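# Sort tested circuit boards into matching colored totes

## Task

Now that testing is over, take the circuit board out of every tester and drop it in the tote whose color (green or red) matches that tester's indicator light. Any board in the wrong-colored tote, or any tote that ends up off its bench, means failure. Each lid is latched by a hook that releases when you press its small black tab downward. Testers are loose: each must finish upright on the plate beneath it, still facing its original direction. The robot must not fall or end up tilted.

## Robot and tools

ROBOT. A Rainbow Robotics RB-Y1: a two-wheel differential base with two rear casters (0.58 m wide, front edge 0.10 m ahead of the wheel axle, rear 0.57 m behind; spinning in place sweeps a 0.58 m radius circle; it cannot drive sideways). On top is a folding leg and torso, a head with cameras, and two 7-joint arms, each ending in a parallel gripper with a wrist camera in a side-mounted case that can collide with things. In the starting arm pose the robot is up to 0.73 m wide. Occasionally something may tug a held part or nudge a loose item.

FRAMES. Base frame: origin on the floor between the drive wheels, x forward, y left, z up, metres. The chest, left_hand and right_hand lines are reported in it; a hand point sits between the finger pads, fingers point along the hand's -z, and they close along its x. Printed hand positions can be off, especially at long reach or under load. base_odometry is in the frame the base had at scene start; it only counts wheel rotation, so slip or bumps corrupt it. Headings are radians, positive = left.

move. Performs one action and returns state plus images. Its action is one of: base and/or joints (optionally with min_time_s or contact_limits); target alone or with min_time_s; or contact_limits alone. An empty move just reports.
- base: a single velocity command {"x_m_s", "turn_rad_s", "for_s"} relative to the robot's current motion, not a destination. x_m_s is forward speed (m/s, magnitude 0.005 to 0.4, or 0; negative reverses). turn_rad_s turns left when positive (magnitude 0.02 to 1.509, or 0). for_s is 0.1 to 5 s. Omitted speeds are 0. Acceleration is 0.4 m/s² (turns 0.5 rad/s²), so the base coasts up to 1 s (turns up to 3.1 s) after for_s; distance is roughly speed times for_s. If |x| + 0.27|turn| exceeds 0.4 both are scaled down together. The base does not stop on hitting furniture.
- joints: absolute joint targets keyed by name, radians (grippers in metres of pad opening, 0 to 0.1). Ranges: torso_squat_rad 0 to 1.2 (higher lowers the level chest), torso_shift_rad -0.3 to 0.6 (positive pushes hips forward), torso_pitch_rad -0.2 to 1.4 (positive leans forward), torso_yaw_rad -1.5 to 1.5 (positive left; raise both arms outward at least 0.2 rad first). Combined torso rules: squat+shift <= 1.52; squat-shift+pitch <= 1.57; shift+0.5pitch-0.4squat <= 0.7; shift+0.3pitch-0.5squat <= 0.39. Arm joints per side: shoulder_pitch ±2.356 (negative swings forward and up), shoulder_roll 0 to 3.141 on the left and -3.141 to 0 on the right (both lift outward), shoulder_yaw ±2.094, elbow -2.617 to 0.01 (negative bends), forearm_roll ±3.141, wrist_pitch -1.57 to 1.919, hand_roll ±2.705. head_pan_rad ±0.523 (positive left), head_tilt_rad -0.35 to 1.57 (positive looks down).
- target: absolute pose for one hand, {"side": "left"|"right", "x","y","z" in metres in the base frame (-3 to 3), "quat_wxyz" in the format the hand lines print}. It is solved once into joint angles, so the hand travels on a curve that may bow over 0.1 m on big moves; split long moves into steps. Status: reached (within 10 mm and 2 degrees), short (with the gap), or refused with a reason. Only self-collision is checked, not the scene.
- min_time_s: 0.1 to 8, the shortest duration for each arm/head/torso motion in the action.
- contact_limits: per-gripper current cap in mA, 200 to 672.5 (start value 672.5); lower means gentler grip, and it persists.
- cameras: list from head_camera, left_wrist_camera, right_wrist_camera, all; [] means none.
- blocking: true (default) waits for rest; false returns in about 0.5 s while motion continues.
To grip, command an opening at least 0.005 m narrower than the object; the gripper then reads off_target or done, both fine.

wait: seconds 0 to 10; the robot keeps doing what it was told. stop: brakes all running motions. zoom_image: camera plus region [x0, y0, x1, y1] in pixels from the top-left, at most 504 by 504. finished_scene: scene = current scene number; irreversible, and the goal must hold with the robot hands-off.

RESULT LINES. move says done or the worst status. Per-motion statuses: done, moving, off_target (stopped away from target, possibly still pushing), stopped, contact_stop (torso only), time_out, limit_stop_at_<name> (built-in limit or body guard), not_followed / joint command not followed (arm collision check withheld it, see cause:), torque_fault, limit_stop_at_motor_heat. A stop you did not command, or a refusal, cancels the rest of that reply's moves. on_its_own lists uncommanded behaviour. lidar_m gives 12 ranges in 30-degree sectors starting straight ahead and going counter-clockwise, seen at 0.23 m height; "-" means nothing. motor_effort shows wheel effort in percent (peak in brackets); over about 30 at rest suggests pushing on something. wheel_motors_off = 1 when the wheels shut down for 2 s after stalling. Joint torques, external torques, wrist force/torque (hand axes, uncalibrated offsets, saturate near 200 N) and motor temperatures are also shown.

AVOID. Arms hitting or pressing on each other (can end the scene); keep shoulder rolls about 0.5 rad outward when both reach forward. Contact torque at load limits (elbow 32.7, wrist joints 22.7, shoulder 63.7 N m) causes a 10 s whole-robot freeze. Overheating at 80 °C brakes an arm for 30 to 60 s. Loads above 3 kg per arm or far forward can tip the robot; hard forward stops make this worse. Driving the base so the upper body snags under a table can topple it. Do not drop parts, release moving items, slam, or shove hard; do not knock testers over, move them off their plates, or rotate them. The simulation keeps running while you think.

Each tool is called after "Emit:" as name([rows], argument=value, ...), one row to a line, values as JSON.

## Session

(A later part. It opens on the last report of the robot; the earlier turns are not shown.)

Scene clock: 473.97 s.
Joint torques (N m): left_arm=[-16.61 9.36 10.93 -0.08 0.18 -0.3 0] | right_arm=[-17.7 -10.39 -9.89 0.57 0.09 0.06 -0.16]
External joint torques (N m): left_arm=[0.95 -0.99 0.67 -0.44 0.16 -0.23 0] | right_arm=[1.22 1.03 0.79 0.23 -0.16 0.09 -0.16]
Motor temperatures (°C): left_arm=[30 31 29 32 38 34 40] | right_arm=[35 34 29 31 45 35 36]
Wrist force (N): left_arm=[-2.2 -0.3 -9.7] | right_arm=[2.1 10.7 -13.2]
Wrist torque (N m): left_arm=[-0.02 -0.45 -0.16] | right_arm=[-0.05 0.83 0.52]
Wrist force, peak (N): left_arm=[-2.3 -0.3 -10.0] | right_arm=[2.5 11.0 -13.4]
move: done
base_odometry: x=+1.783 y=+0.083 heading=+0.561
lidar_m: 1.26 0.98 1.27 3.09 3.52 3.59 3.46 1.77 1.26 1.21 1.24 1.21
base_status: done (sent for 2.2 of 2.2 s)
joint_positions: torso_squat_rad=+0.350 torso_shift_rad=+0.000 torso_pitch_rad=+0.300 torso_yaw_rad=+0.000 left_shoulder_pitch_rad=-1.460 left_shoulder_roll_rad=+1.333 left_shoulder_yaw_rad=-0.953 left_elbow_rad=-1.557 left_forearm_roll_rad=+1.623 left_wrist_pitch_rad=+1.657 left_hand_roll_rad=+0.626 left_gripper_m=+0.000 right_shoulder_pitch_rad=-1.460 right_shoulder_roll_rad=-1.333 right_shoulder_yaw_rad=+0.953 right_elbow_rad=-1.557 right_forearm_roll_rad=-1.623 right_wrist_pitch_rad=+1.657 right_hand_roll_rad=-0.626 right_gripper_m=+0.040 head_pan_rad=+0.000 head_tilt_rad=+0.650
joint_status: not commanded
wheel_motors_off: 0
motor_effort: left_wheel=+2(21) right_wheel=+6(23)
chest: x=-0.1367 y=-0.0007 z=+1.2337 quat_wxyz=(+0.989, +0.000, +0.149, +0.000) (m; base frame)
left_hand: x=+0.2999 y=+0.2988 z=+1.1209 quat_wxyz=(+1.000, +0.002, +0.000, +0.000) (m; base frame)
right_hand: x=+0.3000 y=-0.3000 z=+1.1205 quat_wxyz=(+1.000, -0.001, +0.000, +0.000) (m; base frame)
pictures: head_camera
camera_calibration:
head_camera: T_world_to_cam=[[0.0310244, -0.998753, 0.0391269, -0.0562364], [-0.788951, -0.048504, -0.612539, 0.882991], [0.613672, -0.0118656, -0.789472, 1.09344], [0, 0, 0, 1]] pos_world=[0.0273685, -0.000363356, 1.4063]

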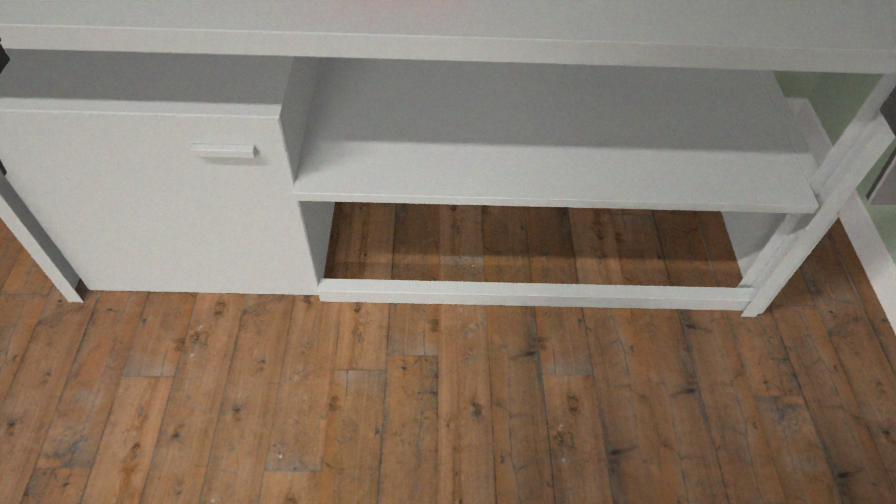

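Emit:
move(base={"turn_rad_s":0.6,"for_s":4.067}, joints={"head_tilt_rad":0.45}, cameras=[])

Emit:
move(base={"x_m_s":0.4,"for_s":5}, cameras=[])

Emit:
move(base={"x_m_s":0.4,"for_s":3.5}, cameras=[])

Emit:
move(base={"turn_rad_s":0.35,"for_s":2.2}, cameras=["head_camera"])

Scene clock: 488.50 s.
Joint torques (N m): left_arm=[-16.53 9.13 10.96 0.06 0.17 -0.23 -0.08] | right_arm=[-17.72 -10.18 -9.97 0.65 -0.01 -0.1 -0.03]
External joint torques (N m): left_arm=[1.03 -1.22 0.7 -0.31 0.16 -0.16 -0.08] | right_arm=[1.2 1.24 0.72 0.32 -0.27 -0.08 -0.03]
Motor temperatures (°C): left_arm=[30 31 29 32 38 34 40] | right_arm=[35 34 29 31 45 35 36]
Wrist force (N): left_arm=[-2.2 -0.2 -9.4] | right_arm=[2.4 11.2 -12.8]
Wrist torque (N m): left_arm=[-0.04 -0.45 -0.18] | right_arm=[-0.10 0.87 0.53]
Wrist force, peak (N): left_arm=[-2.4 0.0 -10.0] | right_arm=[2.4 11.2 -13.4]
move: done
base_odometry: x=+1.783 y=+0.083 heading=+3.001
lidar_m: 3.84 3.52 2.25 1.36 1.20 1.20 1.21 1.60 0.99 1.14 2.58 3.40
base_status: done (sent for 4.07 of 4.07 s)
joint_positions: torso_squat_rad=+0.350 torso_shift_rad=+0.000 torso_pitch_rad=+0.300 torso_yaw_rad=+0.000 left_shoulder_pitch_rad=-1.460 left_shoulder_roll_rad=+1.333 left_shoulder_yaw_rad=-0.953 left_elbow_rad=-1.557 left_forearm_roll_rad=+1.623 left_wrist_pitch_rad=+1.657 left_hand_roll_rad=+0.626 left_gripper_m=+0.000 right_shoulder_pitch_rad=-1.460 right_shoulder_roll_rad=-1.333 right_shoulder_yaw_rad=+0.953 right_elbow_rad=-1.557 right_forearm_roll_rad=-1.623 right_wrist_pitch_rad=+1.657 right_hand_roll_rad=-0.626 right_gripper_m=+0.040 head_pan_rad=+0.000 head_tilt_rad=+0.450
joint_status: all done
wheel_motors_off: 0
motor_effort: left_wheel=+0(26) right_wheel=+3(25)
chest: x=-0.1367 y=-0.0007 z=+1.2337 quat_wxyz=(+0.989, +0.000, +0.149, +0.000) (m; base frame)
left_hand: x=+0.3000 y=+0.2988 z=+1.1208 quat_wxyz=(+1.000, +0.002, +0.000, +0.000) (m; base frame)
right_hand: x=+0.3000 y=-0.3000 z=+1.1205 quat_wxyz=(+1.000, -0.001, +0.000, +0.000) (m; base frame)
pictures: none
No camera images: "cameras" was empty.

Scene clock: 494.97 s.
Joint torques (N m): left_arm=[-16.52 9.27 10.9 0.11 0.21 -0.26 -0.03] | right_arm=[-17.67 -10.34 -10.1 0.51 0.06 -0.06 -0.1]
External joint torques (N m): left_arm=[1.04 -1.08 0.64 -0.26 0.19 -0.19 -0.03] | right_arm=[1.25 1.09 0.58 0.17 -0.19 -0.04 -0.1]
Motor temperatures (°C): left_arm=[30 31 29 32 38 34 40] | right_arm=[35 34 29 31 45 35 36]
Wrist force (N): left_arm=[-2.1 -0.2 -9.6] | right_arm=[2.3 10.7 -13.0]
Wrist torque (N m): left_arm=[-0.01 -0.44 -0.19] | right_arm=[-0.04 0.86 0.54]
Wrist force, peak (N): left_arm=[-2.5 -0.2 -10.0] | right_arm=[2.5 11.2 -13.4]
move: done
base_odometry: x=-0.197 y=+0.363 heading=+3.001
lidar_m: 2.47 1.88 1.99 2.52 2.55 2.56 3.04 2.39 2.63 2.35 2.08 2.08
base_status: done (sent for 5 of 5 s)
joint_positions: torso_squat_rad=+0.350 torso_shift_rad=+0.000 torso_pitch_rad=+0.300 torso_yaw_rad=+0.000 left_shoulder_pitch_rad=-1.460 left_shoulder_roll_rad=+1.333 left_shoulder_yaw_rad=-0.953 left_elbow_rad=-1.557 left_forearm_roll_rad=+1.623 left_wrist_pitch_rad=+1.657 left_hand_roll_rad=+0.626 left_gripper_m=+0.000 right_shoulder_pitch_rad=-1.460 right_shoulder_roll_rad=-1.333 right_shoulder_yaw_rad=+0.953 right_elbow_rad=-1.557 right_forearm_roll_rad=-1.623 right_wrist_pitch_rad=+1.657 right_hand_roll_rad=-0.626 right_gripper_m=+0.040 head_pan_rad=+0.000 head_tilt_rad=+0.450
joint_status: not commanded
wheel_motors_off: 0
motor_effort: left_wheel=+1(29) right_wheel=+0(29)
chest: x=-0.1366 y=-0.0007 z=+1.2337 quat_wxyz=(+0.989, +0.000, +0.149, +0.000) (m; base frame)
left_hand: x=+0.3000 y=+0.2988 z=+1.1208 quat_wxyz=(+1.000, +0.002, +0.000, +0.000) (m; base frame)
right_hand: x=+0.3001 y=-0.3000 z=+1.1204 quat_wxyz=(+1.000, -0.001, +0.000, +0.000) (m; base frame)
pictures: none
No camera images: "cameras" was empty.

Scene clock: 499.93 s.
Joint torques (N m): left_arm=[-16.46 9.07 10.84 0.05 0.16 -0.2 -0.04] | right_arm=[-17.66 -10.38 -10 0.66 0.12 -0.02 -0.07]
External joint torques (N m): left_arm=[1.1 -1.27 0.57 -0.32 0.15 -0.13 -0.04] | right_arm=[1.26 1.04 0.69 0.33 -0.14 0 -0.07]
Motor temperatures (°C): left_arm=[30 31 30 32 38 34 40] | right_arm=[35 34 29 31 45 35 36]
Wrist force (N): left_arm=[-2.2 -0.3 -9.6] | right_arm=[2.4 10.6 -13.2]
Wrist torque (N m): left_arm=[-0.02 -0.44 -0.19] | right_arm=[-0.04 0.86 0.53]
Wrist force, peak (N): left_arm=[-2.7 -0.3 -9.9] | right_arm=[2.1 11.0 -13.4]
move: done
base_odometry: x=-1.583 y=+0.559 heading=+3.001
lidar_m: 1.14 1.55 0.97 1.06 2.69 3.50 3.91 3.43 2.12 1.29 1.13 1.14
base_status: done (sent for 3.5 of 3.5 s)
joint_positions: torso_squat_rad=+0.350 torso_shift_rad=+0.000 torso_pitch_rad=+0.300 torso_yaw_rad=+0.000 left_shoulder_pitch_rad=-1.460 left_shoulder_roll_rad=+1.333 left_shoulder_yaw_rad=-0.953 left_elbow_rad=-1.557 left_forearm_roll_rad=+1.623 left_wrist_pitch_rad=+1.657 left_hand_roll_rad=+0.626 left_gripper_m=+0.000 right_shoulder_pitch_rad=-1.460 right_shoulder_roll_rad=-1.333 right_shoulder_yaw_rad=+0.953 right_elbow_rad=-1.557 right_forearm_roll_rad=-1.623 right_wrist_pitch_rad=+1.657 right_hand_roll_rad=-0.626 right_gripper_m=+0.040 head_pan_rad=+0.000 head_tilt_rad=+0.450
joint_status: not commanded
wheel_motors_off: 0
motor_effort: left_wheel=+0(25) right_wheel=-1(21)
chest: x=-0.1366 y=-0.0007 z=+1.2337 quat_wxyz=(+0.989, +0.000, +0.149, +0.000) (m; base frame)
left_hand: x=+0.3000 y=+0.2988 z=+1.1208 quat_wxyz=(+1.000, +0.002, +0.000, +0.000) (m; base frame)
right_hand: x=+0.3001 y=-0.3000 z=+1.1204 quat_wxyz=(+1.000, -0.001, +0.000, +0.000) (m; base frame)
pictures: none
No camera images: "cameras" was empty.

Scene clock: 503.13 s.
Joint torques (N m): left_arm=[-16.43 9.15 11.18 0.11 0.13 -0.29 -0.08] | right_arm=[-17.49 -10.24 -9.82 0.55 0.12 -0.07 0.05]
External joint torques (N m): left_arm=[1.14 -1.19 0.92 -0.25 0.12 -0.22 -0.08] | right_arm=[1.43 1.19 0.87 0.22 -0.14 -0.04 0.05]
Motor temperatures (°C): left_arm=[30 31 30 32 38 34 40] | right_arm=[35 34 29 31 45 35 36]
Wrist force (N): left_arm=[-2.2 -0.3 -9.5] | right_arm=[2.5 11.0 -13.0]
Wrist torque (N m): left_arm=[-0.02 -0.46 -0.19] | right_arm=[-0.11 0.87 0.52]
Wrist force, peak (N): left_arm=[-2.2 -0.4 -10.0] | right_arm=[2.2 10.8 -13.5]
move: done
base_odometry: x=-1.583 y=+0.559 heading=-2.512
lidar_m: 1.40 0.97 1.26 3.50 3.65 3.56 3.42 1.59 1.18 1.14 1.18 1.13
base_status: done (sent for 2.2 of 2.2 s)
joint_positions: torso_squat_rad=+0.350 torso_shift_rad=+0.000 torso_pitch_rad=+0.300 torso_yaw_rad=+0.000 left_shoulder_pitch_rad=-1.460 left_shoulder_roll_rad=+1.333 left_shoulder_yaw_rad=-0.953 left_elbow_rad=-1.557 left_forearm_roll_rad=+1.623 left_wrist_pitch_rad=+1.657 left_hand_roll_rad=+0.626 left_gripper_m=+0.000 right_shoulder_pitch_rad=-1.460 right_shoulder_roll_rad=-1.333 right_shoulder_yaw_rad=+0.953 right_elbow_rad=-1.557 right_forearm_roll_rad=-1.623 right_wrist_pitch_rad=+1.657 right_hand_roll_rad=-0.626 right_gripper_m=+0.040 head_pan_rad=+0.000 head_tilt_rad=+0.450
joint_status: not commanded
wheel_motors_off: 0
motor_effort: left_wheel=+3(26) right_wheel=+1(25)
chest: x=-0.1366 y=-0.0007 z=+1.2337 quat_wxyz=(+0.989, +0.000, +0.149, +0.000) (m; base frame)
left_hand: x=+0.3000 y=+0.2988 z=+1.1208 quat_wxyz=(+1.000, +0.002, +0.000, +0.000) (m; base frame)
right_hand: x=+0.3000 y=-0.3000 z=+1.1204 quat_wxyz=(+1.000, -0.001, +0.000, +0.000) (m; base frame)
pictures: head_camera
camera_calibration:
head_camera: T_world_to_cam=[[0.0224288, -0.998757, 0.0445042, -0.0643512], [-0.651714, -0.0483635, -0.756921, 1.09561], [0.758133, -0.0120272, -0.651989, 0.906508], [0, 0, 0, 1]] pos_world=[0.0282165, -0.00038088, 1.42319]

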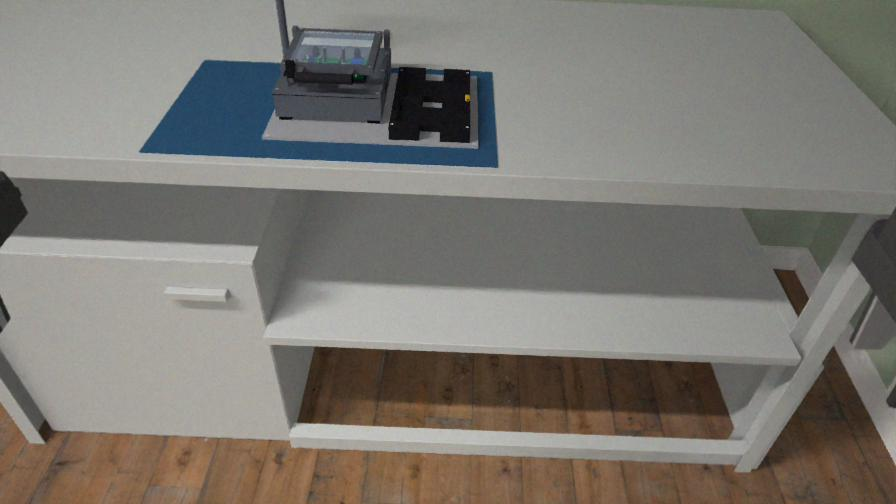

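Emit:
move(base={"turn_rad_s":0.2,"for_s":1.167}, cameras=[])

Emit:
move(base={"x_m_s":0.3,"for_s":2.133}, joints={"head_tilt_rad":0.65}, cameras=[])

Emit:
move(base={"turn_rad_s":-0.2,"for_s":1.233}, cameras=["head_camera"])

Emit:
zoom_image(camera="head_camera", region=[230, 130, 530, 340])

Scene clock: 518.03 s.
Joint torques (N m): left_arm=[-16.3 9.17 10.91 -0.09 0.13 -0.29 0.06] | right_arm=[-17.7 -10.21 -9.96 0.43 0.05 -0.07 -0.06]
External joint torques (N m): left_arm=[1.26 -1.17 0.64 -0.45 0.11 -0.22 0.06] | right_arm=[1.22 1.21 0.73 0.1 -0.21 -0.05 -0.06]
Motor temperatures (°C): left_arm=[30 31 30 32 38 34 40] | right_arm=[35 34 29 31 45 35 36]
Wrist force (N): left_arm=[-2.3 -0.3 -9.8] | right_arm=[2.5 11.0 -12.6]
Wrist torque (N m): left_arm=[-0.01 -0.48 -0.17] | right_arm=[-0.10 0.89 0.53]
Wrist force, peak (N): left_arm=[-2.5 -0.1 -10.0] | right_arm=[2.3 11.0 -13.4]
move: done
base_odometry: x=-1.583 y=+0.559 heading=-2.279
lidar_m: 0.97 1.03 2.68 3.49 4.05 3.54 2.32 1.33 1.14 1.14 1.14 1.47
base_status: done (sent for 1.17 of 1.17 s)
joint_positions: torso_squat_rad=+0.350 torso_shift_rad=+0.000 torso_pitch_rad=+0.300 torso_yaw_rad=+0.000 left_shoulder_pitch_rad=-1.460 left_shoulder_roll_rad=+1.333 left_shoulder_yaw_rad=-0.953 left_elbow_rad=-1.557 left_forearm_roll_rad=+1.623 left_wrist_pitch_rad=+1.657 left_hand_roll_rad=+0.626 left_gripper_m=+0.000 right_shoulder_pitch_rad=-1.460 right_shoulder_roll_rad=-1.333 right_shoulder_yaw_rad=+0.953 right_elbow_rad=-1.557 right_forearm_roll_rad=-1.623 right_wrist_pitch_rad=+1.657 right_hand_roll_rad=-0.626 right_gripper_m=+0.040 head_pan_rad=+0.000 head_tilt_rad=+0.450
joint_status: not commanded
wheel_motors_off: 0
motor_effort: left_wheel=-1(20) right_wheel=+4(23)
chest: x=-0.1366 y=-0.0007 z=+1.2337 quat_wxyz=(+0.989, +0.000, +0.149, +0.000) (m; base frame)
left_hand: x=+0.3000 y=+0.2988 z=+1.1208 quat_wxyz=(+1.000, +0.002, +0.000, +0.000) (m; base frame)
right_hand: x=+0.3000 y=-0.3000 z=+1.1204 quat_wxyz=(+1.000, -0.001, +0.000, +0.000) (m; base frame)
pictures: none
No camera images: "cameras" was empty.

Scene clock: 521.23 s.
Joint torques (N m): left_arm=[-16.53 9.22 10.46 0.18 0.28 -0.16 -0.04] | right_arm=[-17.82 -10.16 -10.12 0.42 0.06 -0.08 -0.13]
External joint torques (N m): left_arm=[1.03 -1.12 0.2 -0.19 0.26 -0.1 -0.04] | right_arm=[1.1 1.27 0.57 0.09 -0.19 -0.06 -0.13]
Motor temperatures (°C): left_arm=[30 31 30 32 38 34 40] | right_arm=[35 34 29 31 45 35 36]
Wrist force (N): left_arm=[-2.2 -0.2 -9.7] | right_arm=[2.1 10.5 -13.1]
Wrist torque (N m): left_arm=[-0.02 -0.45 -0.17] | right_arm=[-0.03 0.83 0.54]
Wrist force, peak (N): left_arm=[-2.2 -0.3 -10.1] | right_arm=[2.3 11.0 -13.3]
move: done
base_odometry: x=-2.000 y=+0.073 heading=-2.279
lidar_m: 0.45 0.35 0.53 3.33 3.85 4.11 2.65 1.52 1.30 0.91 1.04 0.93
base_status: done (sent for 2.13 of 2.13 s)
joint_positions: torso_squat_rad=+0.350 torso_shift_rad=+0.000 torso_pitch_rad=+0.300 torso_yaw_rad=+0.000 left_shoulder_pitch_rad=-1.460 left_shoulder_roll_rad=+1.333 left_shoulder_yaw_rad=-0.953 left_elbow_rad=-1.557 left_forearm_roll_rad=+1.623 left_wrist_pitch_rad=+1.657 left_hand_roll_rad=+0.626 left_gripper_m=+0.000 right_shoulder_pitch_rad=-1.460 right_shoulder_roll_rad=-1.333 right_shoulder_yaw_rad=+0.953 right_elbow_rad=-1.557 right_forearm_roll_rad=-1.623 right_wrist_pitch_rad=+1.657 right_hand_roll_rad=-0.626 right_gripper_m=+0.040 head_pan_rad=+0.000 head_tilt_rad=+0.650
joint_status: all done
wheel_motors_off: 0
motor_effort: left_wheel=+0(27) right_wheel=-3(29)
chest: x=-0.1366 y=-0.0007 z=+1.2337 quat_wxyz=(+0.989, +0.000, +0.149, +0.000) (m; base frame)
left_hand: x=+0.3001 y=+0.2988 z=+1.1208 quat_wxyz=(+1.000, +0.002, +0.000, +0.000) (m; base frame)
right_hand: x=+0.3001 y=-0.3000 z=+1.1204 quat_wxyz=(+1.000, -0.001, +0.000, +0.000) (m; base frame)
pictures: none
No camera images: "cameras" was empty.

Scene clock: 523.17 s.
Joint torques (N m): left_arm=[-16.53 9.36 10.82 0.01 0.28 -0.28 -0.08] | right_arm=[-17.52 -10.35 -10.22 0.52 0.09 -0.08 -0.05]
External joint torques (N m): left_arm=[1.04 -0.98 0.55 -0.36 0.26 -0.21 -0.08] | right_arm=[1.4 1.08 0.46 0.19 -0.16 -0.06 -0.05]
Motor temperatures (°C): left_arm=[30 31 30 32 38 34 40] | right_arm=[35 34 29 31 45 35 36]
Wrist force (N): left_arm=[-2.2 -0.2 -9.6] | right_arm=[1.9 10.8 -13.2]
Wrist torque (N m): left_arm=[-0.04 -0.47 -0.19] | right_arm=[-0.07 0.81 0.53]
Wrist force, peak (N): left_arm=[-2.4 -0.2 -10.0] | right_arm=[2.5 11.2 -13.3]
move: done
base_odometry: x=-2.000 y=+0.073 heading=-2.525
lidar_m: 0.86 0.35 0.38 1.23 3.47 4.21 4.05 1.84 1.35 1.31 0.92 0.96
base_status: done (sent for 1.23 of 1.23 s)
joint_positions: torso_squat_rad=+0.350 torso_shift_rad=+0.000 torso_pitch_rad=+0.300 torso_yaw_rad=+0.000 left_shoulder_pitch_rad=-1.460 left_shoulder_roll_rad=+1.333 left_shoulder_yaw_rad=-0.953 left_elbow_rad=-1.557 left_forearm_roll_rad=+1.623 left_wrist_pitch_rad=+1.657 left_hand_roll_rad=+0.626 left_gripper_m=+0.000 right_shoulder_pitch_rad=-1.460 right_shoulder_roll_rad=-1.333 right_shoulder_yaw_rad=+0.953 right_elbow_rad=-1.557 right_forearm_roll_rad=-1.623 right_wrist_pitch_rad=+1.657 right_hand_roll_rad=-0.626 right_gripper_m=+0.040 head_pan_rad=+0.000 head_tilt_rad=+0.650
joint_status: not commanded
wheel_motors_off: 0
motor_effort: left_wheel=+0(26) right_wheel=-2(22)
chest: x=-0.1366 y=-0.0007 z=+1.2337 quat_wxyz=(+0.989, +0.000, +0.149, +0.000) (m; base frame)
left_hand: x=+0.3001 y=+0.2988 z=+1.1208 quat_wxyz=(+1.000, +0.002, +0.000, +0.000) (m; base frame)
right_hand: x=+0.3001 y=-0.3000 z=+1.1204 quat_wxyz=(+1.000, -0.001, +0.000, +0.000) (m; base frame)
pictures: head_camera
camera_calibration:
head_camera: T_world_to_cam=[[0.0309983, -0.998753, 0.0391252, -0.056246], [-0.789082, -0.0484798, -0.612371, 0.88285], [0.613505, -0.0118905, -0.789601, 1.09349], [0, 0, 0, 1]] pos_world=[0.0275211, -0.00037322, 1.40626]

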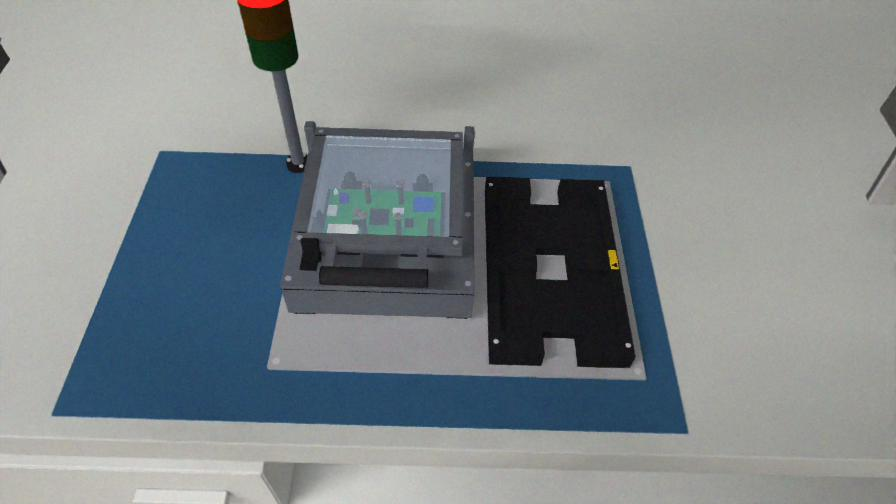

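Scaled by 1.680 from the camera's 896x504 image, which has a finer 1280x720 frame.

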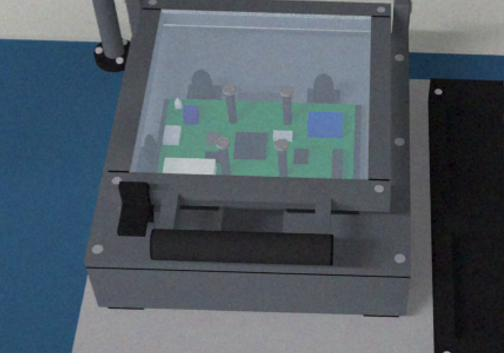

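Emit:
move(base={"x_m_s":-0.03,"for_s":0.467}, joints={"head_tilt_rad":0.45}, cameras=["head_camera"])

Emit:
move(joints={"head_tilt_rad":0.65}, cameras=["head_camera"])

Emit:
move(target={"side":"left","x":0.361,"y":0.123,"z":1.04,"quat_wxyz":[1,0,0,0]}, cameras=["head_camera"])

Emit:
move(target={"side":"left","x":0.361,"y":0.123,"z":0.985,"quat_wxyz":[1,0,0,0]}, cameras=["head_camera","left_wrist_camera"])

Scene clock: 558.50 s.
Joint torques (N m): left_arm=[-16.46 9.32 10.84 -0.01 0.14 -0.29 -0.05] | right_arm=[-17.73 -10.02 -9.98 0.62 0.08 -0.03 0.05]
External joint torques (N m): left_arm=[1.11 -1.02 0.58 -0.38 0.12 -0.22 -0.05] | right_arm=[1.19 1.4 0.7 0.29 -0.17 -0.01 0.05]
Motor temperatures (°C): left_arm=[30 31 30 32 38 34 40] | right_arm=[35 34 29 31 45 35 36]
Wrist force (N): left_arm=[-2.0 -0.3 -9.9] | right_arm=[2.3 11.0 -13.1]
Wrist torque (N m): left_arm=[-0.03 -0.44 -0.18] | right_arm=[-0.08 0.86 0.54]
Wrist force, peak (N): left_arm=[-2.4 -0.4 -10.0] | right_arm=[2.3 11.1 -13.3]
move: done
base_odometry: x=-1.988 y=+0.081 heading=-2.525
lidar_m: 0.85 0.37 0.41 1.26 3.47 4.21 4.03 1.84 1.35 1.30 0.92 0.99
base_status: done (sent for 0.47 of 0.47 s)
joint_positions: torso_squat_rad=+0.350 torso_shift_rad=+0.000 torso_pitch_rad=+0.300 torso_yaw_rad=+0.000 left_shoulder_pitch_rad=-1.460 left_shoulder_roll_rad=+1.333 left_shoulder_yaw_rad=-0.953 left_elbow_rad=-1.557 left_forearm_roll_rad=+1.623 left_wrist_pitch_rad=+1.657 left_hand_roll_rad=+0.626 left_gripper_m=+0.000 right_shoulder_pitch_rad=-1.460 right_shoulder_roll_rad=-1.333 right_shoulder_yaw_rad=+0.953 right_elbow_rad=-1.557 right_forearm_roll_rad=-1.623 right_wrist_pitch_rad=+1.657 right_hand_roll_rad=-0.626 right_gripper_m=+0.040 head_pan_rad=+0.000 head_tilt_rad=+0.450
joint_status: all done
wheel_motors_off: 0
motor_effort: left_wheel=-2(17) right_wheel=+1(22)
chest: x=-0.1366 y=-0.0007 z=+1.2337 quat_wxyz=(+0.989, +0.000, +0.149, +0.000) (m; base frame)
left_hand: x=+0.3000 y=+0.2988 z=+1.1208 quat_wxyz=(+1.000, +0.002, +0.000, +0.000) (m; base frame)
right_hand: x=+0.3000 y=-0.3000 z=+1.1204 quat_wxyz=(+1.000, -0.001, +0.000, +0.000) (m; base frame)
pictures: head_camera
camera_calibration:
head_camera: T_world_to_cam=[[0.0224283, -0.998757, 0.0445033, -0.0643572], [-0.651688, -0.0483628, -0.756943, 1.09564], [0.758155, -0.0120253, -0.651963, 0.906492], [0, 0, 0, 1]] pos_world=[0.0281953, -0.000388355, 1.4232]

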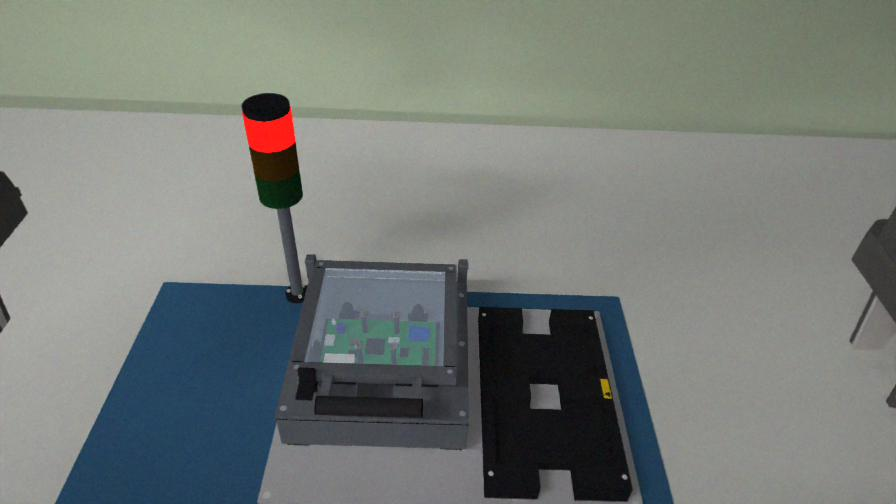

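Scene clock: 559.23 s.
Joint torques (N m): left_arm=[-16.34 9.3 10.88 0.09 0.22 -0.26 -0.1] | right_arm=[-17.7 -10.27 -9.9 0.42 0.13 0 -0.04]
External joint torques (N m): left_arm=[1.23 -1.04 0.62 -0.28 0.2 -0.19 -0.1] | right_arm=[1.22 1.16 0.79 0.09 -0.13 0.03 -0.04]
Motor temperatures (°C): left_arm=[30 31 30 32 38 34 40] | right_arm=[35 34 29 31 45 35 36]
Wrist force (N): left_arm=[-2.2 -0.4 -9.9] | right_arm=[2.1 10.9 -12.9]
Wrist torque (N m): left_arm=[-0.01 -0.45 -0.18] | right_arm=[-0.06 0.81 0.51]
Wrist force, peak (N): left_arm=[-2.4 -0.2 -10.0] | right_arm=[2.3 10.9 -13.2]
move: done
base_odometry: x=-1.988 y=+0.081 heading=-2.525
lidar_m: 0.86 0.35 0.40 1.25 3.47 4.21 4.03 1.83 1.35 1.31 0.91 0.99
base_status: not commanded
joint_positions: torso_squat_rad=+0.350 torso_shift_rad=+0.000 torso_pitch_rad=+0.300 torso_yaw_rad=+0.000 left_shoulder_pitch_rad=-1.460 left_shoulder_roll_rad=+1.333 left_shoulder_yaw_rad=-0.953 left_elbow_rad=-1.557 left_forearm_roll_rad=+1.623 left_wrist_pitch_rad=+1.657 left_hand_roll_rad=+0.626 left_gripper_m=+0.000 right_shoulder_pitch_rad=-1.460 right_shoulder_roll_rad=-1.333 right_shoulder_yaw_rad=+0.953 right_elbow_rad=-1.557 right_forearm_roll_rad=-1.623 right_wrist_pitch_rad=+1.657 right_hand_roll_rad=-0.626 right_gripper_m=+0.040 head_pan_rad=+0.000 head_tilt_rad=+0.650
joint_status: all done
wheel_motors_off: 0
motor_effort: left_wheel=-2(3) right_wheel=-1(2)
chest: x=-0.1366 y=-0.0007 z=+1.2337 quat_wxyz=(+0.989, +0.000, +0.149, +0.000) (m; base frame)
left_hand: x=+0.3000 y=+0.2988 z=+1.1208 quat_wxyz=(+1.000, +0.002, +0.000, +0.000) (m; base frame)
right_hand: x=+0.3000 y=-0.3000 z=+1.1204 quat_wxyz=(+1.000, -0.001, +0.000, +0.000) (m; base frame)
pictures: head_camera
camera_calibration:
head_camera: T_world_to_cam=[[0.0309945, -0.998753, 0.039128, -0.056249], [-0.789027, -0.0484796, -0.612443, 0.882919], [0.613576, -0.0118908, -0.789546, 1.09346], [0, 0, 0, 1]] pos_world=[0.0274681, -0.000373266, 1.40628]

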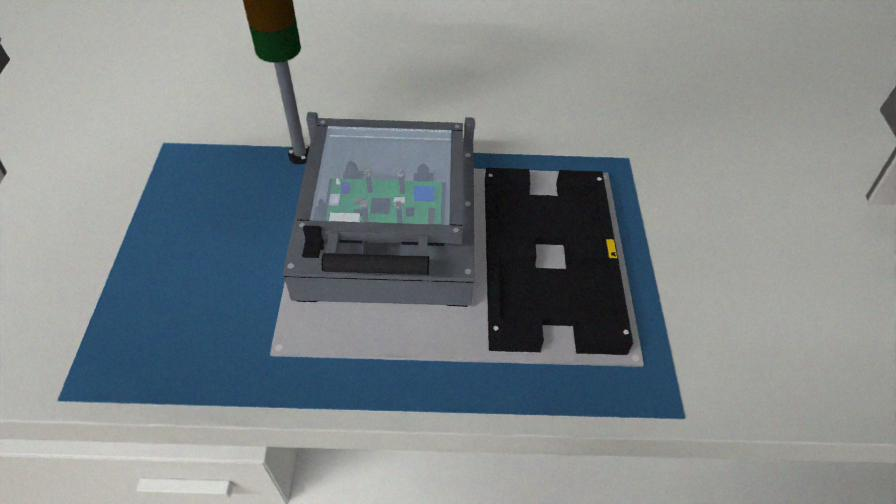

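Scene clock: 560.87 s.
Joint torques (N m): left_arm=[-21.91 8.03 7.93 -0.19 0.35 -0.18 0.22] | right_arm=[-17.73 -10.3 -9.83 0.6 0.1 -0.11 -0.05]
External joint torques (N m): left_arm=[1.23 -0.18 -0.84 1.17 0.33 -0.11 0.22] | right_arm=[1.19 1.13 0.85 0.27 -0.16 -0.09 -0.05]
Motor temperatures (°C): left_arm=[30 31 30 32 38 34 40] | right_arm=[35 34 29 31 45 35 36]
Wrist force (N): left_arm=[-2.2 0.0 -9.6] | right_arm=[2.4 11.1 -12.9]
Wrist torque (N m): left_arm=[-0.02 -0.47 -0.20] | right_arm=[-0.09 0.85 0.53]
Wrist force, peak (N): left_arm=[-2.4 -0.4 -10.0] | right_arm=[2.3 10.8 -13.4]
move: done
base_odometry: x=-1.988 y=+0.081 heading=-2.525
lidar_m: 0.86 0.36 0.41 1.24 3.47 4.22 4.03 1.84 1.35 1.31 0.93 0.99
base_status: not commanded
joint_positions: torso_squat_rad=+0.350 torso_shift_rad=+0.000 torso_pitch_rad=+0.300 torso_yaw_rad=+0.000 left_shoulder_pitch_rad=-1.597 left_shoulder_roll_rad=+0.712 left_shoulder_yaw_rad=-1.080 left_elbow_rad=-1.112 left_forearm_roll_rad=+1.415 left_wrist_pitch_rad=+1.573 left_hand_roll_rad=+0.772 left_gripper_m=+0.000 right_shoulder_pitch_rad=-1.460 right_shoulder_roll_rad=-1.333 right_shoulder_yaw_rad=+0.953 right_elbow_rad=-1.557 right_forearm_roll_rad=-1.623 right_wrist_pitch_rad=+1.657 right_hand_roll_rad=-0.626 right_gripper_m=+0.040 head_pan_rad=+0.000 head_tilt_rad=+0.650
joint_status: all done
wheel_motors_off: 0
motor_effort: left_wheel=-3(3) right_wheel=-1(3)
chest: x=-0.1366 y=-0.0007 z=+1.2337 quat_wxyz=(+0.989, +0.000, +0.149, +0.000) (m; base frame)
left_hand: x=+0.3608 y=+0.1228 z=+1.0401 quat_wxyz=(+1.000, +0.000, -0.001, +0.000) (m; base frame)
left_hand_status: reached (checked arc, planned for 1.0 s): 0 mm and 0.1 deg off.
right_hand: x=+0.3000 y=-0.3000 z=+1.1204 quat_wxyz=(+1.000, -0.001, +0.000, +0.000) (m; base frame)
pictures: head_camera
camera_calibration:
head_camera: T_world_to_cam=[[0.0309597, -0.998754, 0.0391423, -0.0562665], [-0.789035, -0.0484608, -0.612434, 0.882911], [0.613567, -0.0119239, -0.789552, 1.09347], [0, 0, 0, 1]] pos_world=[0.0274752, -0.00037148, 1.40627]

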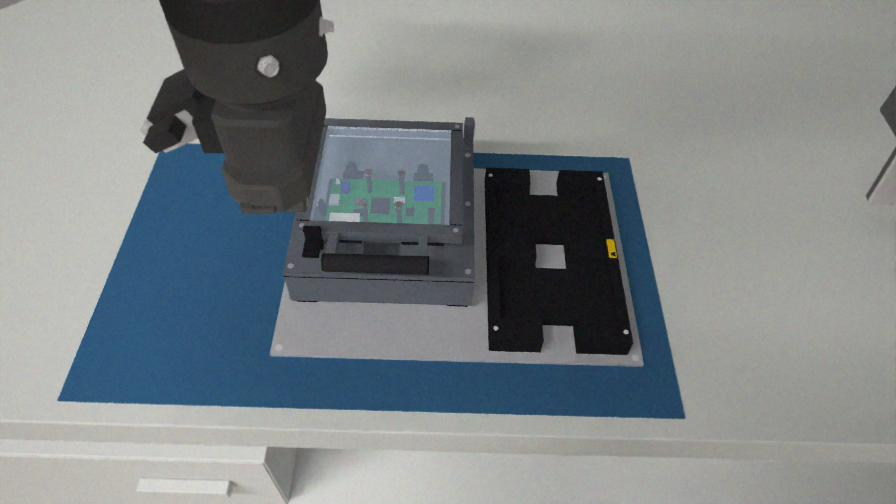

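Scene clock: 561.67 s.
Joint torques (N m): left_arm=[-22.32 7.12 8.7 -1.01 0.3 0.04 -0.09] | right_arm=[-17.52 -10.14 -10.02 0.6 0.04 -0.04 -0.06]
External joint torques (N m): left_arm=[0.74 -0.91 0.38 0.63 0.28 0.11 -0.09] | right_arm=[1.4 1.28 0.67 0.27 -0.22 -0.02 -0.06]
Motor temperatures (°C): left_arm=[30 31 30 32 38 34 40] | right_arm=[35 34 29 31 45 35 36]
Wrist force (N): left_arm=[-2.0 -0.5 -9.7] | right_arm=[2.5 10.8 -12.9]
Wrist torque (N m): left_arm=[0.03 -0.46 -0.24] | right_arm=[-0.06 0.87 0.54]
Wrist force, peak (N): left_arm=[-2.8 -0.7 -11.4] | right_arm=[2.2 11.1 -13.4]
move: done
base_odometry: x=-1.988 y=+0.081 heading=-2.525
lidar_m: 0.86 0.36 0.41 1.26 3.47 4.21 4.04 1.83 1.35 1.31 0.92 0.99
base_status: not commanded
joint_positions: torso_squat_rad=+0.350 torso_shift_rad=+0.000 torso_pitch_rad=+0.300 torso_yaw_rad=+0.000 left_shoulder_pitch_rad=-1.519 left_shoulder_roll_rad=+0.655 left_shoulder_yaw_rad=-1.117 left_elbow_rad=-1.047 left_forearm_roll_rad=+1.364 left_wrist_pitch_rad=+1.467 left_hand_roll_rad=+0.743 left_gripper_m=+0.000 right_shoulder_pitch_rad=-1.460 right_shoulder_roll_rad=-1.333 right_shoulder_yaw_rad=+0.953 right_elbow_rad=-1.557 right_forearm_roll_rad=-1.623 right_wrist_pitch_rad=+1.657 right_hand_roll_rad=-0.626 right_gripper_m=+0.040 head_pan_rad=+0.000 head_tilt_rad=+0.650
joint_status: all done
wheel_motors_off: 0
motor_effort: left_wheel=-2(4) right_wheel=-2(4)
chest: x=-0.1366 y=-0.0007 z=+1.2337 quat_wxyz=(+0.989, +0.000, +0.149, +0.000) (m; base frame)
left_hand: x=+0.3605 y=+0.1233 z=+0.9851 quat_wxyz=(+1.000, +0.000, -0.001, +0.000) (m; base frame)
left_hand_status: reached (checked arc, planned for 0.3 s): 1 mm and 0.1 deg off.
right_hand: x=+0.3001 y=-0.3000 z=+1.1204 quat_wxyz=(+1.000, -0.001, +0.000, +0.000) (m; base frame)
pictures: head_camera, left_wrist_camera
camera_calibration:
head_camera: T_world_to_cam=[[0.0309918, -0.998753, 0.0391455, -0.0562601], [-0.789083, -0.0484871, -0.61237, 0.882849], [0.613504, -0.0119106, -0.789601, 1.09349], [0, 0, 0, 1]] pos_world=[0.0275215, -0.000359026, 1.40626]
left_wrist_camera: T_world_to_cam=[[0.999822, 0.015686, -0.0105168, -0.353401], [0.0188245, -0.872431, 0.488375, -0.34606], [-0.0015145, -0.488486, -0.87257, 0.989391], [0, 0, 0, 1]] pos_world=[0.361351, 0.186934, 1.0286]

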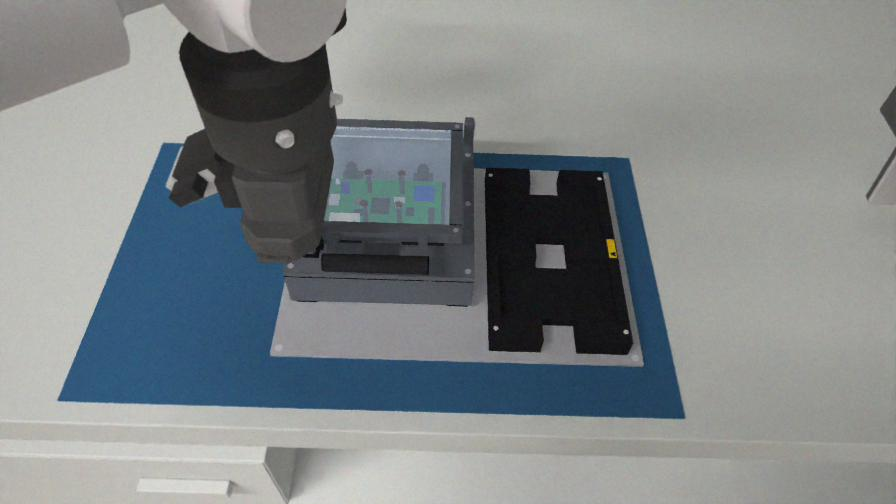

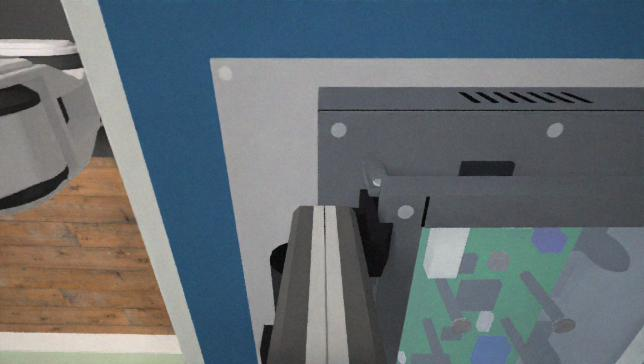

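Emit:
move(target={"side":"left","x":0.361,"y":0.123,"z":0.978,"quat_wxyz":[1,0,0,0]}, cameras=[])

Emit:
move(target={"side":"left","x":0.361,"y":0.123,"z":0.970,"quat_wxyz":[1,0,0,0]}, cameras=["left_wrist_camera"])

Scene clock: 569.07 s.
Joint torques (N m): left_arm=[-20.53 6.31 7.09 -0.79 0.26 -0.29 -0.01] | right_arm=[-17.62 -10.34 -10.03 0.5 0 -0.16 0]
External joint torques (N m): left_arm=[2.56 -1.7 -1.11 0.88 0.24 -0.22 -0.01] | right_arm=[1.3 1.08 0.66 0.16 -0.26 -0.13 0]
Motor temperatures (°C): left_arm=[30 31 30 32 38 34 40] | right_arm=[35 34 29 31 45 35 36]
Wrist force (N): left_arm=[-3.3 -0.5 -5.8] | right_arm=[2.1 10.7 -13.0]
Wrist torque (N m): left_arm=[0.04 -0.52 -0.23] | right_arm=[-0.05 0.82 0.53]
Wrist force, peak (N): left_arm=[-2.6 -0.6 -10.1] | right_arm=[2.3 11.1 -13.3]
move: done
base_odometry: x=-1.988 y=+0.081 heading=-2.525
lidar_m: 0.87 0.36 0.40 1.25 3.47 4.20 4.04 1.84 1.35 1.29 0.92 0.98
base_status: not commanded
joint_positions: torso_squat_rad=+0.350 torso_shift_rad=+0.000 torso_pitch_rad=+0.300 torso_yaw_rad=+0.000 left_shoulder_pitch_rad=-1.512 left_shoulder_roll_rad=+0.644 left_shoulder_yaw_rad=-1.121 left_elbow_rad=-1.027 left_forearm_roll_rad=+1.360 left_wrist_pitch_rad=+1.454 left_hand_roll_rad=+0.733 left_gripper_m=+0.000 right_shoulder_pitch_rad=-1.460 right_shoulder_roll_rad=-1.333 right_shoulder_yaw_rad=+0.953 right_elbow_rad=-1.557 right_forearm_roll_rad=-1.623 right_wrist_pitch_rad=+1.657 right_hand_roll_rad=-0.626 right_gripper_m=+0.040 head_pan_rad=+0.000 head_tilt_rad=+0.650
joint_status: all done
wheel_motors_off: 0
motor_effort: left_wheel=-3(4) right_wheel=-1(4)
chest: x=-0.1366 y=-0.0007 z=+1.2337 quat_wxyz=(+0.989, +0.000, +0.149, +0.000) (m; base frame)
left_hand: x=+0.3610 y=+0.1231 z=+0.9785 quat_wxyz=(+1.000, +0.000, +0.000, +0.000) (m; base frame)
left_hand_status: reached (checked arc, planned for 0.2 s): 0 mm and 0.1 deg off.
right_hand: x=+0.3000 y=-0.3000 z=+1.1204 quat_wxyz=(+1.000, -0.001, +0.000, +0.000) (m; base frame)
pictures: none
No camera images: "cameras" was empty.

Scene clock: 570.00 s.
Joint torques (N m): left_arm=[-8.15 3.78 1.03 3.4 -3.76 -6.69 -0.08] | right_arm=[-17.61 -10.38 -10.08 0.63 0 -0.07 -0.12]
External joint torques (N m): left_arm=[14.96 -4.21 -7.07 5.08 -3.79 -6.61 -0.08] | right_arm=[1.32 1.01 0.6 0.29 -0.26 -0.04 -0.12]
Motor temperatures (°C): left_arm=[30 31 30 32 38 34 40] | right_arm=[35 34 29 31 45 35 36]
Wrist force (N): left_arm=[-36.6 4.0 46.7] | right_arm=[2.1 11.1 -13.1]
Wrist torque (N m): left_arm=[0.22 -0.17 -0.22] | right_arm=[-0.09 0.82 0.53]
Wrist force, peak (N): left_arm=[-47.4 5.7 59.1] | right_arm=[2.6 11.2 -13.6]
move: done
base_odometry: x=-1.988 y=+0.081 heading=-2.525
lidar_m: 0.86 0.36 0.42 1.26 3.47 4.20 4.03 1.84 1.35 1.30 0.92 0.98
base_status: not commanded
joint_positions: torso_squat_rad=+0.350 torso_shift_rad=-0.001 torso_pitch_rad=+0.297 torso_yaw_rad=+0.000 left_shoulder_pitch_rad=-1.505 left_shoulder_roll_rad=+0.633 left_shoulder_yaw_rad=-1.125 left_elbow_rad=-1.012 left_forearm_roll_rad=+1.354 left_wrist_pitch_rad=+1.440 left_hand_roll_rad=+0.726 left_gripper_m=+0.000 right_shoulder_pitch_rad=-1.460 right_shoulder_roll_rad=-1.333 right_shoulder_yaw_rad=+0.953 right_elbow_rad=-1.557 right_forearm_roll_rad=-1.623 right_wrist_pitch_rad=+1.657 right_hand_roll_rad=-0.626 right_gripper_m=+0.040 head_pan_rad=+0.000 head_tilt_rad=+0.650
joint_status: all done
wheel_motors_off: 0
motor_effort: left_wheel=+6(8) right_wheel=+1(6)
chest: x=-0.1381 y=-0.0008 z=+1.2338 quat_wxyz=(+0.989, +0.001, +0.148, +0.000) (m; base frame)
left_hand: x=+0.3608 y=+0.1224 z=+0.9738 quat_wxyz=(+1.000, -0.001, -0.003, +0.000) (m; base frame)
left_hand_status: reached (checked arc, planned for 0.1 s): 4 mm and 0.3 deg off.
right_hand: x=+0.2989 y=-0.3000 z=+1.1216 quat_wxyz=(+1.000, +0.000, -0.001, +0.000) (m; base frame)
pictures: left_wrist_camera
camera_calibration:
left_wrist_camera: T_world_to_cam=[[0.999864, 0.0147534, -0.00736378, -0.356715], [0.0164693, -0.871735, 0.489701, -0.341809], [0.000805479, -0.489756, -0.871859, 0.977698], [0, 0, 0, 1]] pos_world=[0.361509, 0.186129, 1.01717]

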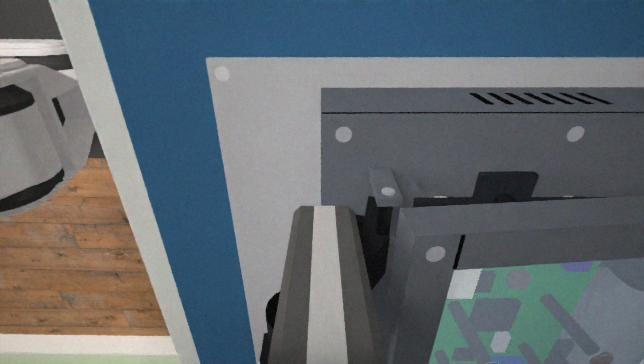

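Emit:
move(target={"side":"left","x":0.361,"y":0.123,"z":0.963,"quat_wxyz":[1,0,0,0]}, cameras=["left_wrist_camera"])

Emit:
move(target={"side":"left","x":0.361,"y":0.123,"z":1.04,"quat_wxyz":[1,0,0,0]}, cameras=["left_wrist_camera"])

Emit:
move(target={"side":"left","x":0.30,"y":0.30,"z":1.12,"quat_wxyz":[1,0,0,0]}, cameras=["head_camera"])

Scene clock: 575.77 s.
Joint torques (N m): left_arm=[5.22 0.6 -5.62 8.31 -8.08 -15.88 -0.11] | right_arm=[-17.69 -10.31 -9.91 0.59 0.05 -0.13 -0.09]
External joint torques (N m): left_arm=[28.41 -7.37 -13.55 10.01 -8.1 -15.82 -0.11] | right_arm=[1.25 1.05 0.78 0.23 -0.22 -0.1 -0.09]
Motor temperatures (°C): left_arm=[30 31 30 32 38 35 40] | right_arm=[35 34 29 31 45 35 36]
Wrist force (N): left_arm=[-78.1 14.8 107.8] | right_arm=[2.2 10.7 -13.3]
Wrist torque (N m): left_arm=[0.56 0.28 -0.12] | right_arm=[-0.03 0.84 0.54]
Wrist force, peak (N): left_arm=[-81.0 17.0 116.2] | right_arm=[2.6 11.1 -13.5]
move: done
base_odometry: x=-1.988 y=+0.081 heading=-2.525
lidar_m: 0.86 0.35 0.41 1.25 3.47 4.21 4.03 1.84 1.35 1.30 0.92 0.98
base_status: not commanded
joint_positions: torso_squat_rad=+0.351 torso_shift_rad=-0.002 torso_pitch_rad=+0.295 torso_yaw_rad=+0.001 left_shoulder_pitch_rad=-1.501 left_shoulder_roll_rad=+0.617 left_shoulder_yaw_rad=-1.128 left_elbow_rad=-0.983 left_forearm_roll_rad=+1.351 left_wrist_pitch_rad=+1.427 left_hand_roll_rad=+0.711 left_gripper_m=+0.000 right_shoulder_pitch_rad=-1.460 right_shoulder_roll_rad=-1.333 right_shoulder_yaw_rad=+0.953 right_elbow_rad=-1.557 right_forearm_roll_rad=-1.623 right_wrist_pitch_rad=+1.657 right_hand_roll_rad=-0.626 right_gripper_m=+0.040 head_pan_rad=+0.000 head_tilt_rad=+0.650
joint_status: all done
wheel_motors_off: 0
motor_effort: left_wheel=+15(15) right_wheel=+6(7)
chest: x=-0.1398 y=-0.0009 z=+1.2340 quat_wxyz=(+0.989, +0.001, +0.147, +0.000) (m; base frame)
left_hand: x=+0.3612 y=+0.1219 z=+0.9692 quat_wxyz=(+1.000, -0.001, -0.004, -0.001) (m; base frame)
left_hand_status: reached (checked arc, planned for 0.2 s): 6 mm and 0.5 deg off.
right_hand: x=+0.2977 y=-0.2999 z=+1.1229 quat_wxyz=(+1.000, +0.000, -0.003, +0.000) (m; base frame)
pictures: left_wrist_camera
camera_calibration:
left_wrist_camera: T_world_to_cam=[[0.999892, 0.013841, -0.00502512, -0.359269], [0.0145261, -0.871269, 0.490591, -0.340266], [0.00241204, -0.490611, -0.871375, 0.972438], [0, 0, 0, 1]] pos_world=[0.361828, 0.185598, 1.01248]

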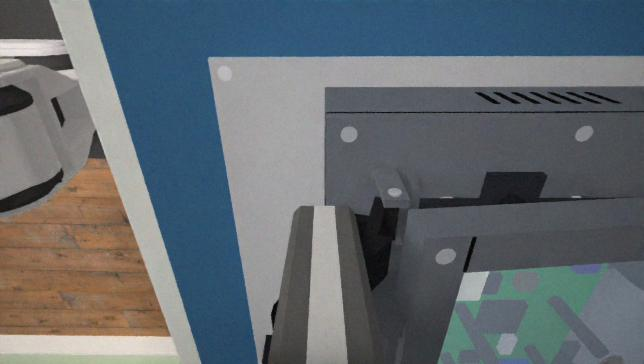

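Scene clock: 576.83 s.
Joint torques (N m): left_arm=[-20.71 7.96 7.79 -1.09 0.07 -0.41 0.22] | right_arm=[-17.69 -10.39 -10.1 0.41 0.05 -0.09 -0.1]
External joint torques (N m): left_arm=[2.6 -0.27 -0.76 0.3 0.04 -0.35 0.22] | right_arm=[1.23 1.03 0.59 0.08 -0.2 -0.07 -0.1]
Motor temperatures (°C): left_arm=[30 31 30 32 38 35 40] | right_arm=[35 34 29 31 45 35 36]
Wrist force (N): left_arm=[-2.5 -0.6 -10.6] | right_arm=[2.2 10.6 -13.0]
Wrist torque (N m): left_arm=[-0.01 -0.51 -0.18] | right_arm=[-0.06 0.84 0.52]
Wrist force, peak (N): left_arm=[-77.0 13.9 106.2] | right_arm=[2.5 11.3 -14.0]
move: done
base_odometry: x=-1.988 y=+0.081 heading=-2.526
lidar_m: 0.85 0.36 0.41 1.25 3.46 4.21 4.03 1.84 1.35 1.31 0.92 0.99
base_status: not commanded
joint_positions: torso_squat_rad=+0.350 torso_shift_rad=+0.000 torso_pitch_rad=+0.300 torso_yaw_rad=+0.000 left_shoulder_pitch_rad=-1.601 left_shoulder_roll_rad=+0.693 left_shoulder_yaw_rad=-1.082 left_elbow_rad=-1.071 left_forearm_roll_rad=+1.414 left_wrist_pitch_rad=+1.571 left_hand_roll_rad=+0.749 left_gripper_m=+0.000 right_shoulder_pitch_rad=-1.460 right_shoulder_roll_rad=-1.333 right_shoulder_yaw_rad=+0.953 right_elbow_rad=-1.557 right_forearm_roll_rad=-1.623 right_wrist_pitch_rad=+1.657 right_hand_roll_rad=-0.626 right_gripper_m=+0.040 head_pan_rad=+0.000 head_tilt_rad=+0.650
joint_status: all done
wheel_motors_off: 0
motor_effort: left_wheel=-3(15) right_wheel=+1(14)
chest: x=-0.1367 y=-0.0007 z=+1.2337 quat_wxyz=(+0.989, +0.000, +0.149, +0.000) (m; base frame)
left_hand: x=+0.3634 y=+0.1227 z=+1.0370 quat_wxyz=(+1.000, +0.000, +0.003, -0.001) (m; base frame)
left_hand_status: reached (checked arc, planned for 0.4 s): 4 mm and 0.3 deg off.
right_hand: x=+0.3000 y=-0.3000 z=+1.1204 quat_wxyz=(+1.000, -0.001, +0.000, +0.000) (m; base frame)
pictures: left_wrist_camera
camera_calibration:
left_wrist_camera: T_world_to_cam=[[0.999729, 0.0143905, -0.0182743, -0.347459], [0.021484, -0.872394, 0.488331, -0.372858], [-0.00891507, -0.488591, -0.872467, 1.03695], [0, 0, 0, 1]] pos_world=[0.36462, 0.186365, 1.08043]

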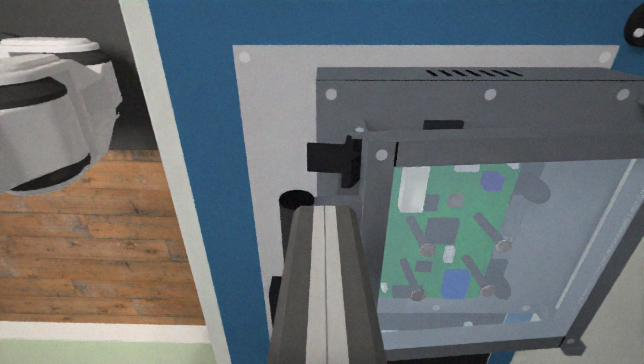

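Scene clock: 578.33 s.
Joint torques (N m): left_arm=[-15.56 9.27 11.01 -0.21 0.16 -0.06 0] | right_arm=[-17.6 -10.2 -10.26 0.51 0.06 0.01 -0.02]
External joint torques (N m): left_arm=[2.02 -1.14 0.76 -0.53 0.15 0.01 0] | right_arm=[1.32 1.23 0.42 0.17 -0.2 0.03 -0.02]
Motor temperatures (°C): left_arm=[30 31 30 32 38 34 40] | right_arm=[35 34 29 31 45 35 36]
Wrist force (N): left_arm=[-2.7 -0.4 -10.8] | right_arm=[1.7 10.8 -13.1]
Wrist torque (N m): left_arm=[0.00 -0.49 -0.17] | right_arm=[-0.06 0.77 0.53]
Wrist force, peak (N): left_arm=[-3.5 0.0 -10.8] | right_arm=[2.3 11.3 -13.2]
move: done
base_odometry: x=-1.988 y=+0.081 heading=-2.526
lidar_m: 0.86 0.36 0.41 1.25 3.47 4.22 4.03 1.82 1.35 1.30 0.92 0.98
base_status: not commanded
joint_positions: torso_squat_rad=+0.350 torso_shift_rad=+0.000 torso_pitch_rad=+0.300 torso_yaw_rad=+0.000 left_shoulder_pitch_rad=-1.453 left_shoulder_roll_rad=+1.331 left_shoulder_yaw_rad=-0.945 left_elbow_rad=-1.554 left_forearm_roll_rad=+1.618 left_wrist_pitch_rad=+1.661 left_hand_roll_rad=+0.624 left_gripper_m=+0.000 right_shoulder_pitch_rad=-1.460 right_shoulder_roll_rad=-1.333 right_shoulder_yaw_rad=+0.953 right_elbow_rad=-1.557 right_forearm_roll_rad=-1.623 right_wrist_pitch_rad=+1.657 right_hand_roll_rad=-0.626 right_gripper_m=+0.040 head_pan_rad=+0.000 head_tilt_rad=+0.650
joint_status: all done
wheel_motors_off: 0
motor_effort: left_wheel=-3(5) right_wheel=-1(2)
chest: x=-0.1367 y=-0.0007 z=+1.2337 quat_wxyz=(+0.989, +0.000, +0.149, +0.000) (m; base frame)
left_hand: x=+0.3001 y=+0.2997 z=+1.1202 quat_wxyz=(+1.000, +0.002, +0.001, +0.000) (m; base frame)
left_hand_status: reached (checked arc, planned for 1.0 s): 0 mm and 0.2 deg off.
right_hand: x=+0.3000 y=-0.3000 z=+1.1204 quat_wxyz=(+1.000, -0.001, +0.000, +0.000) (m; base frame)
pictures: head_camera
camera_calibration:
head_camera: T_world_to_cam=[[0.0310242, -0.998753, 0.0391203, -0.0562323], [-0.789023, -0.0484984, -0.612446, 0.882915], [0.613579, -0.0118662, -0.789544, 1.09347], [0, 0, 0, 1]] pos_world=[0.0274546, -0.000366918, 1.40628]

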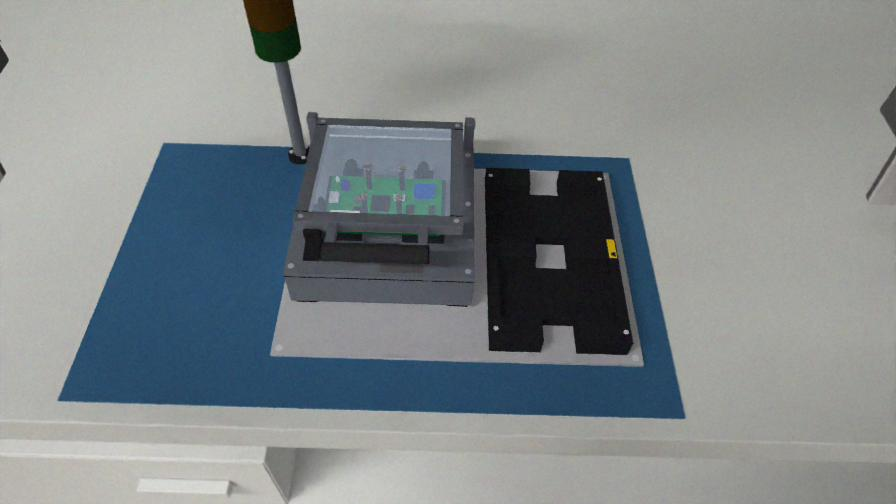

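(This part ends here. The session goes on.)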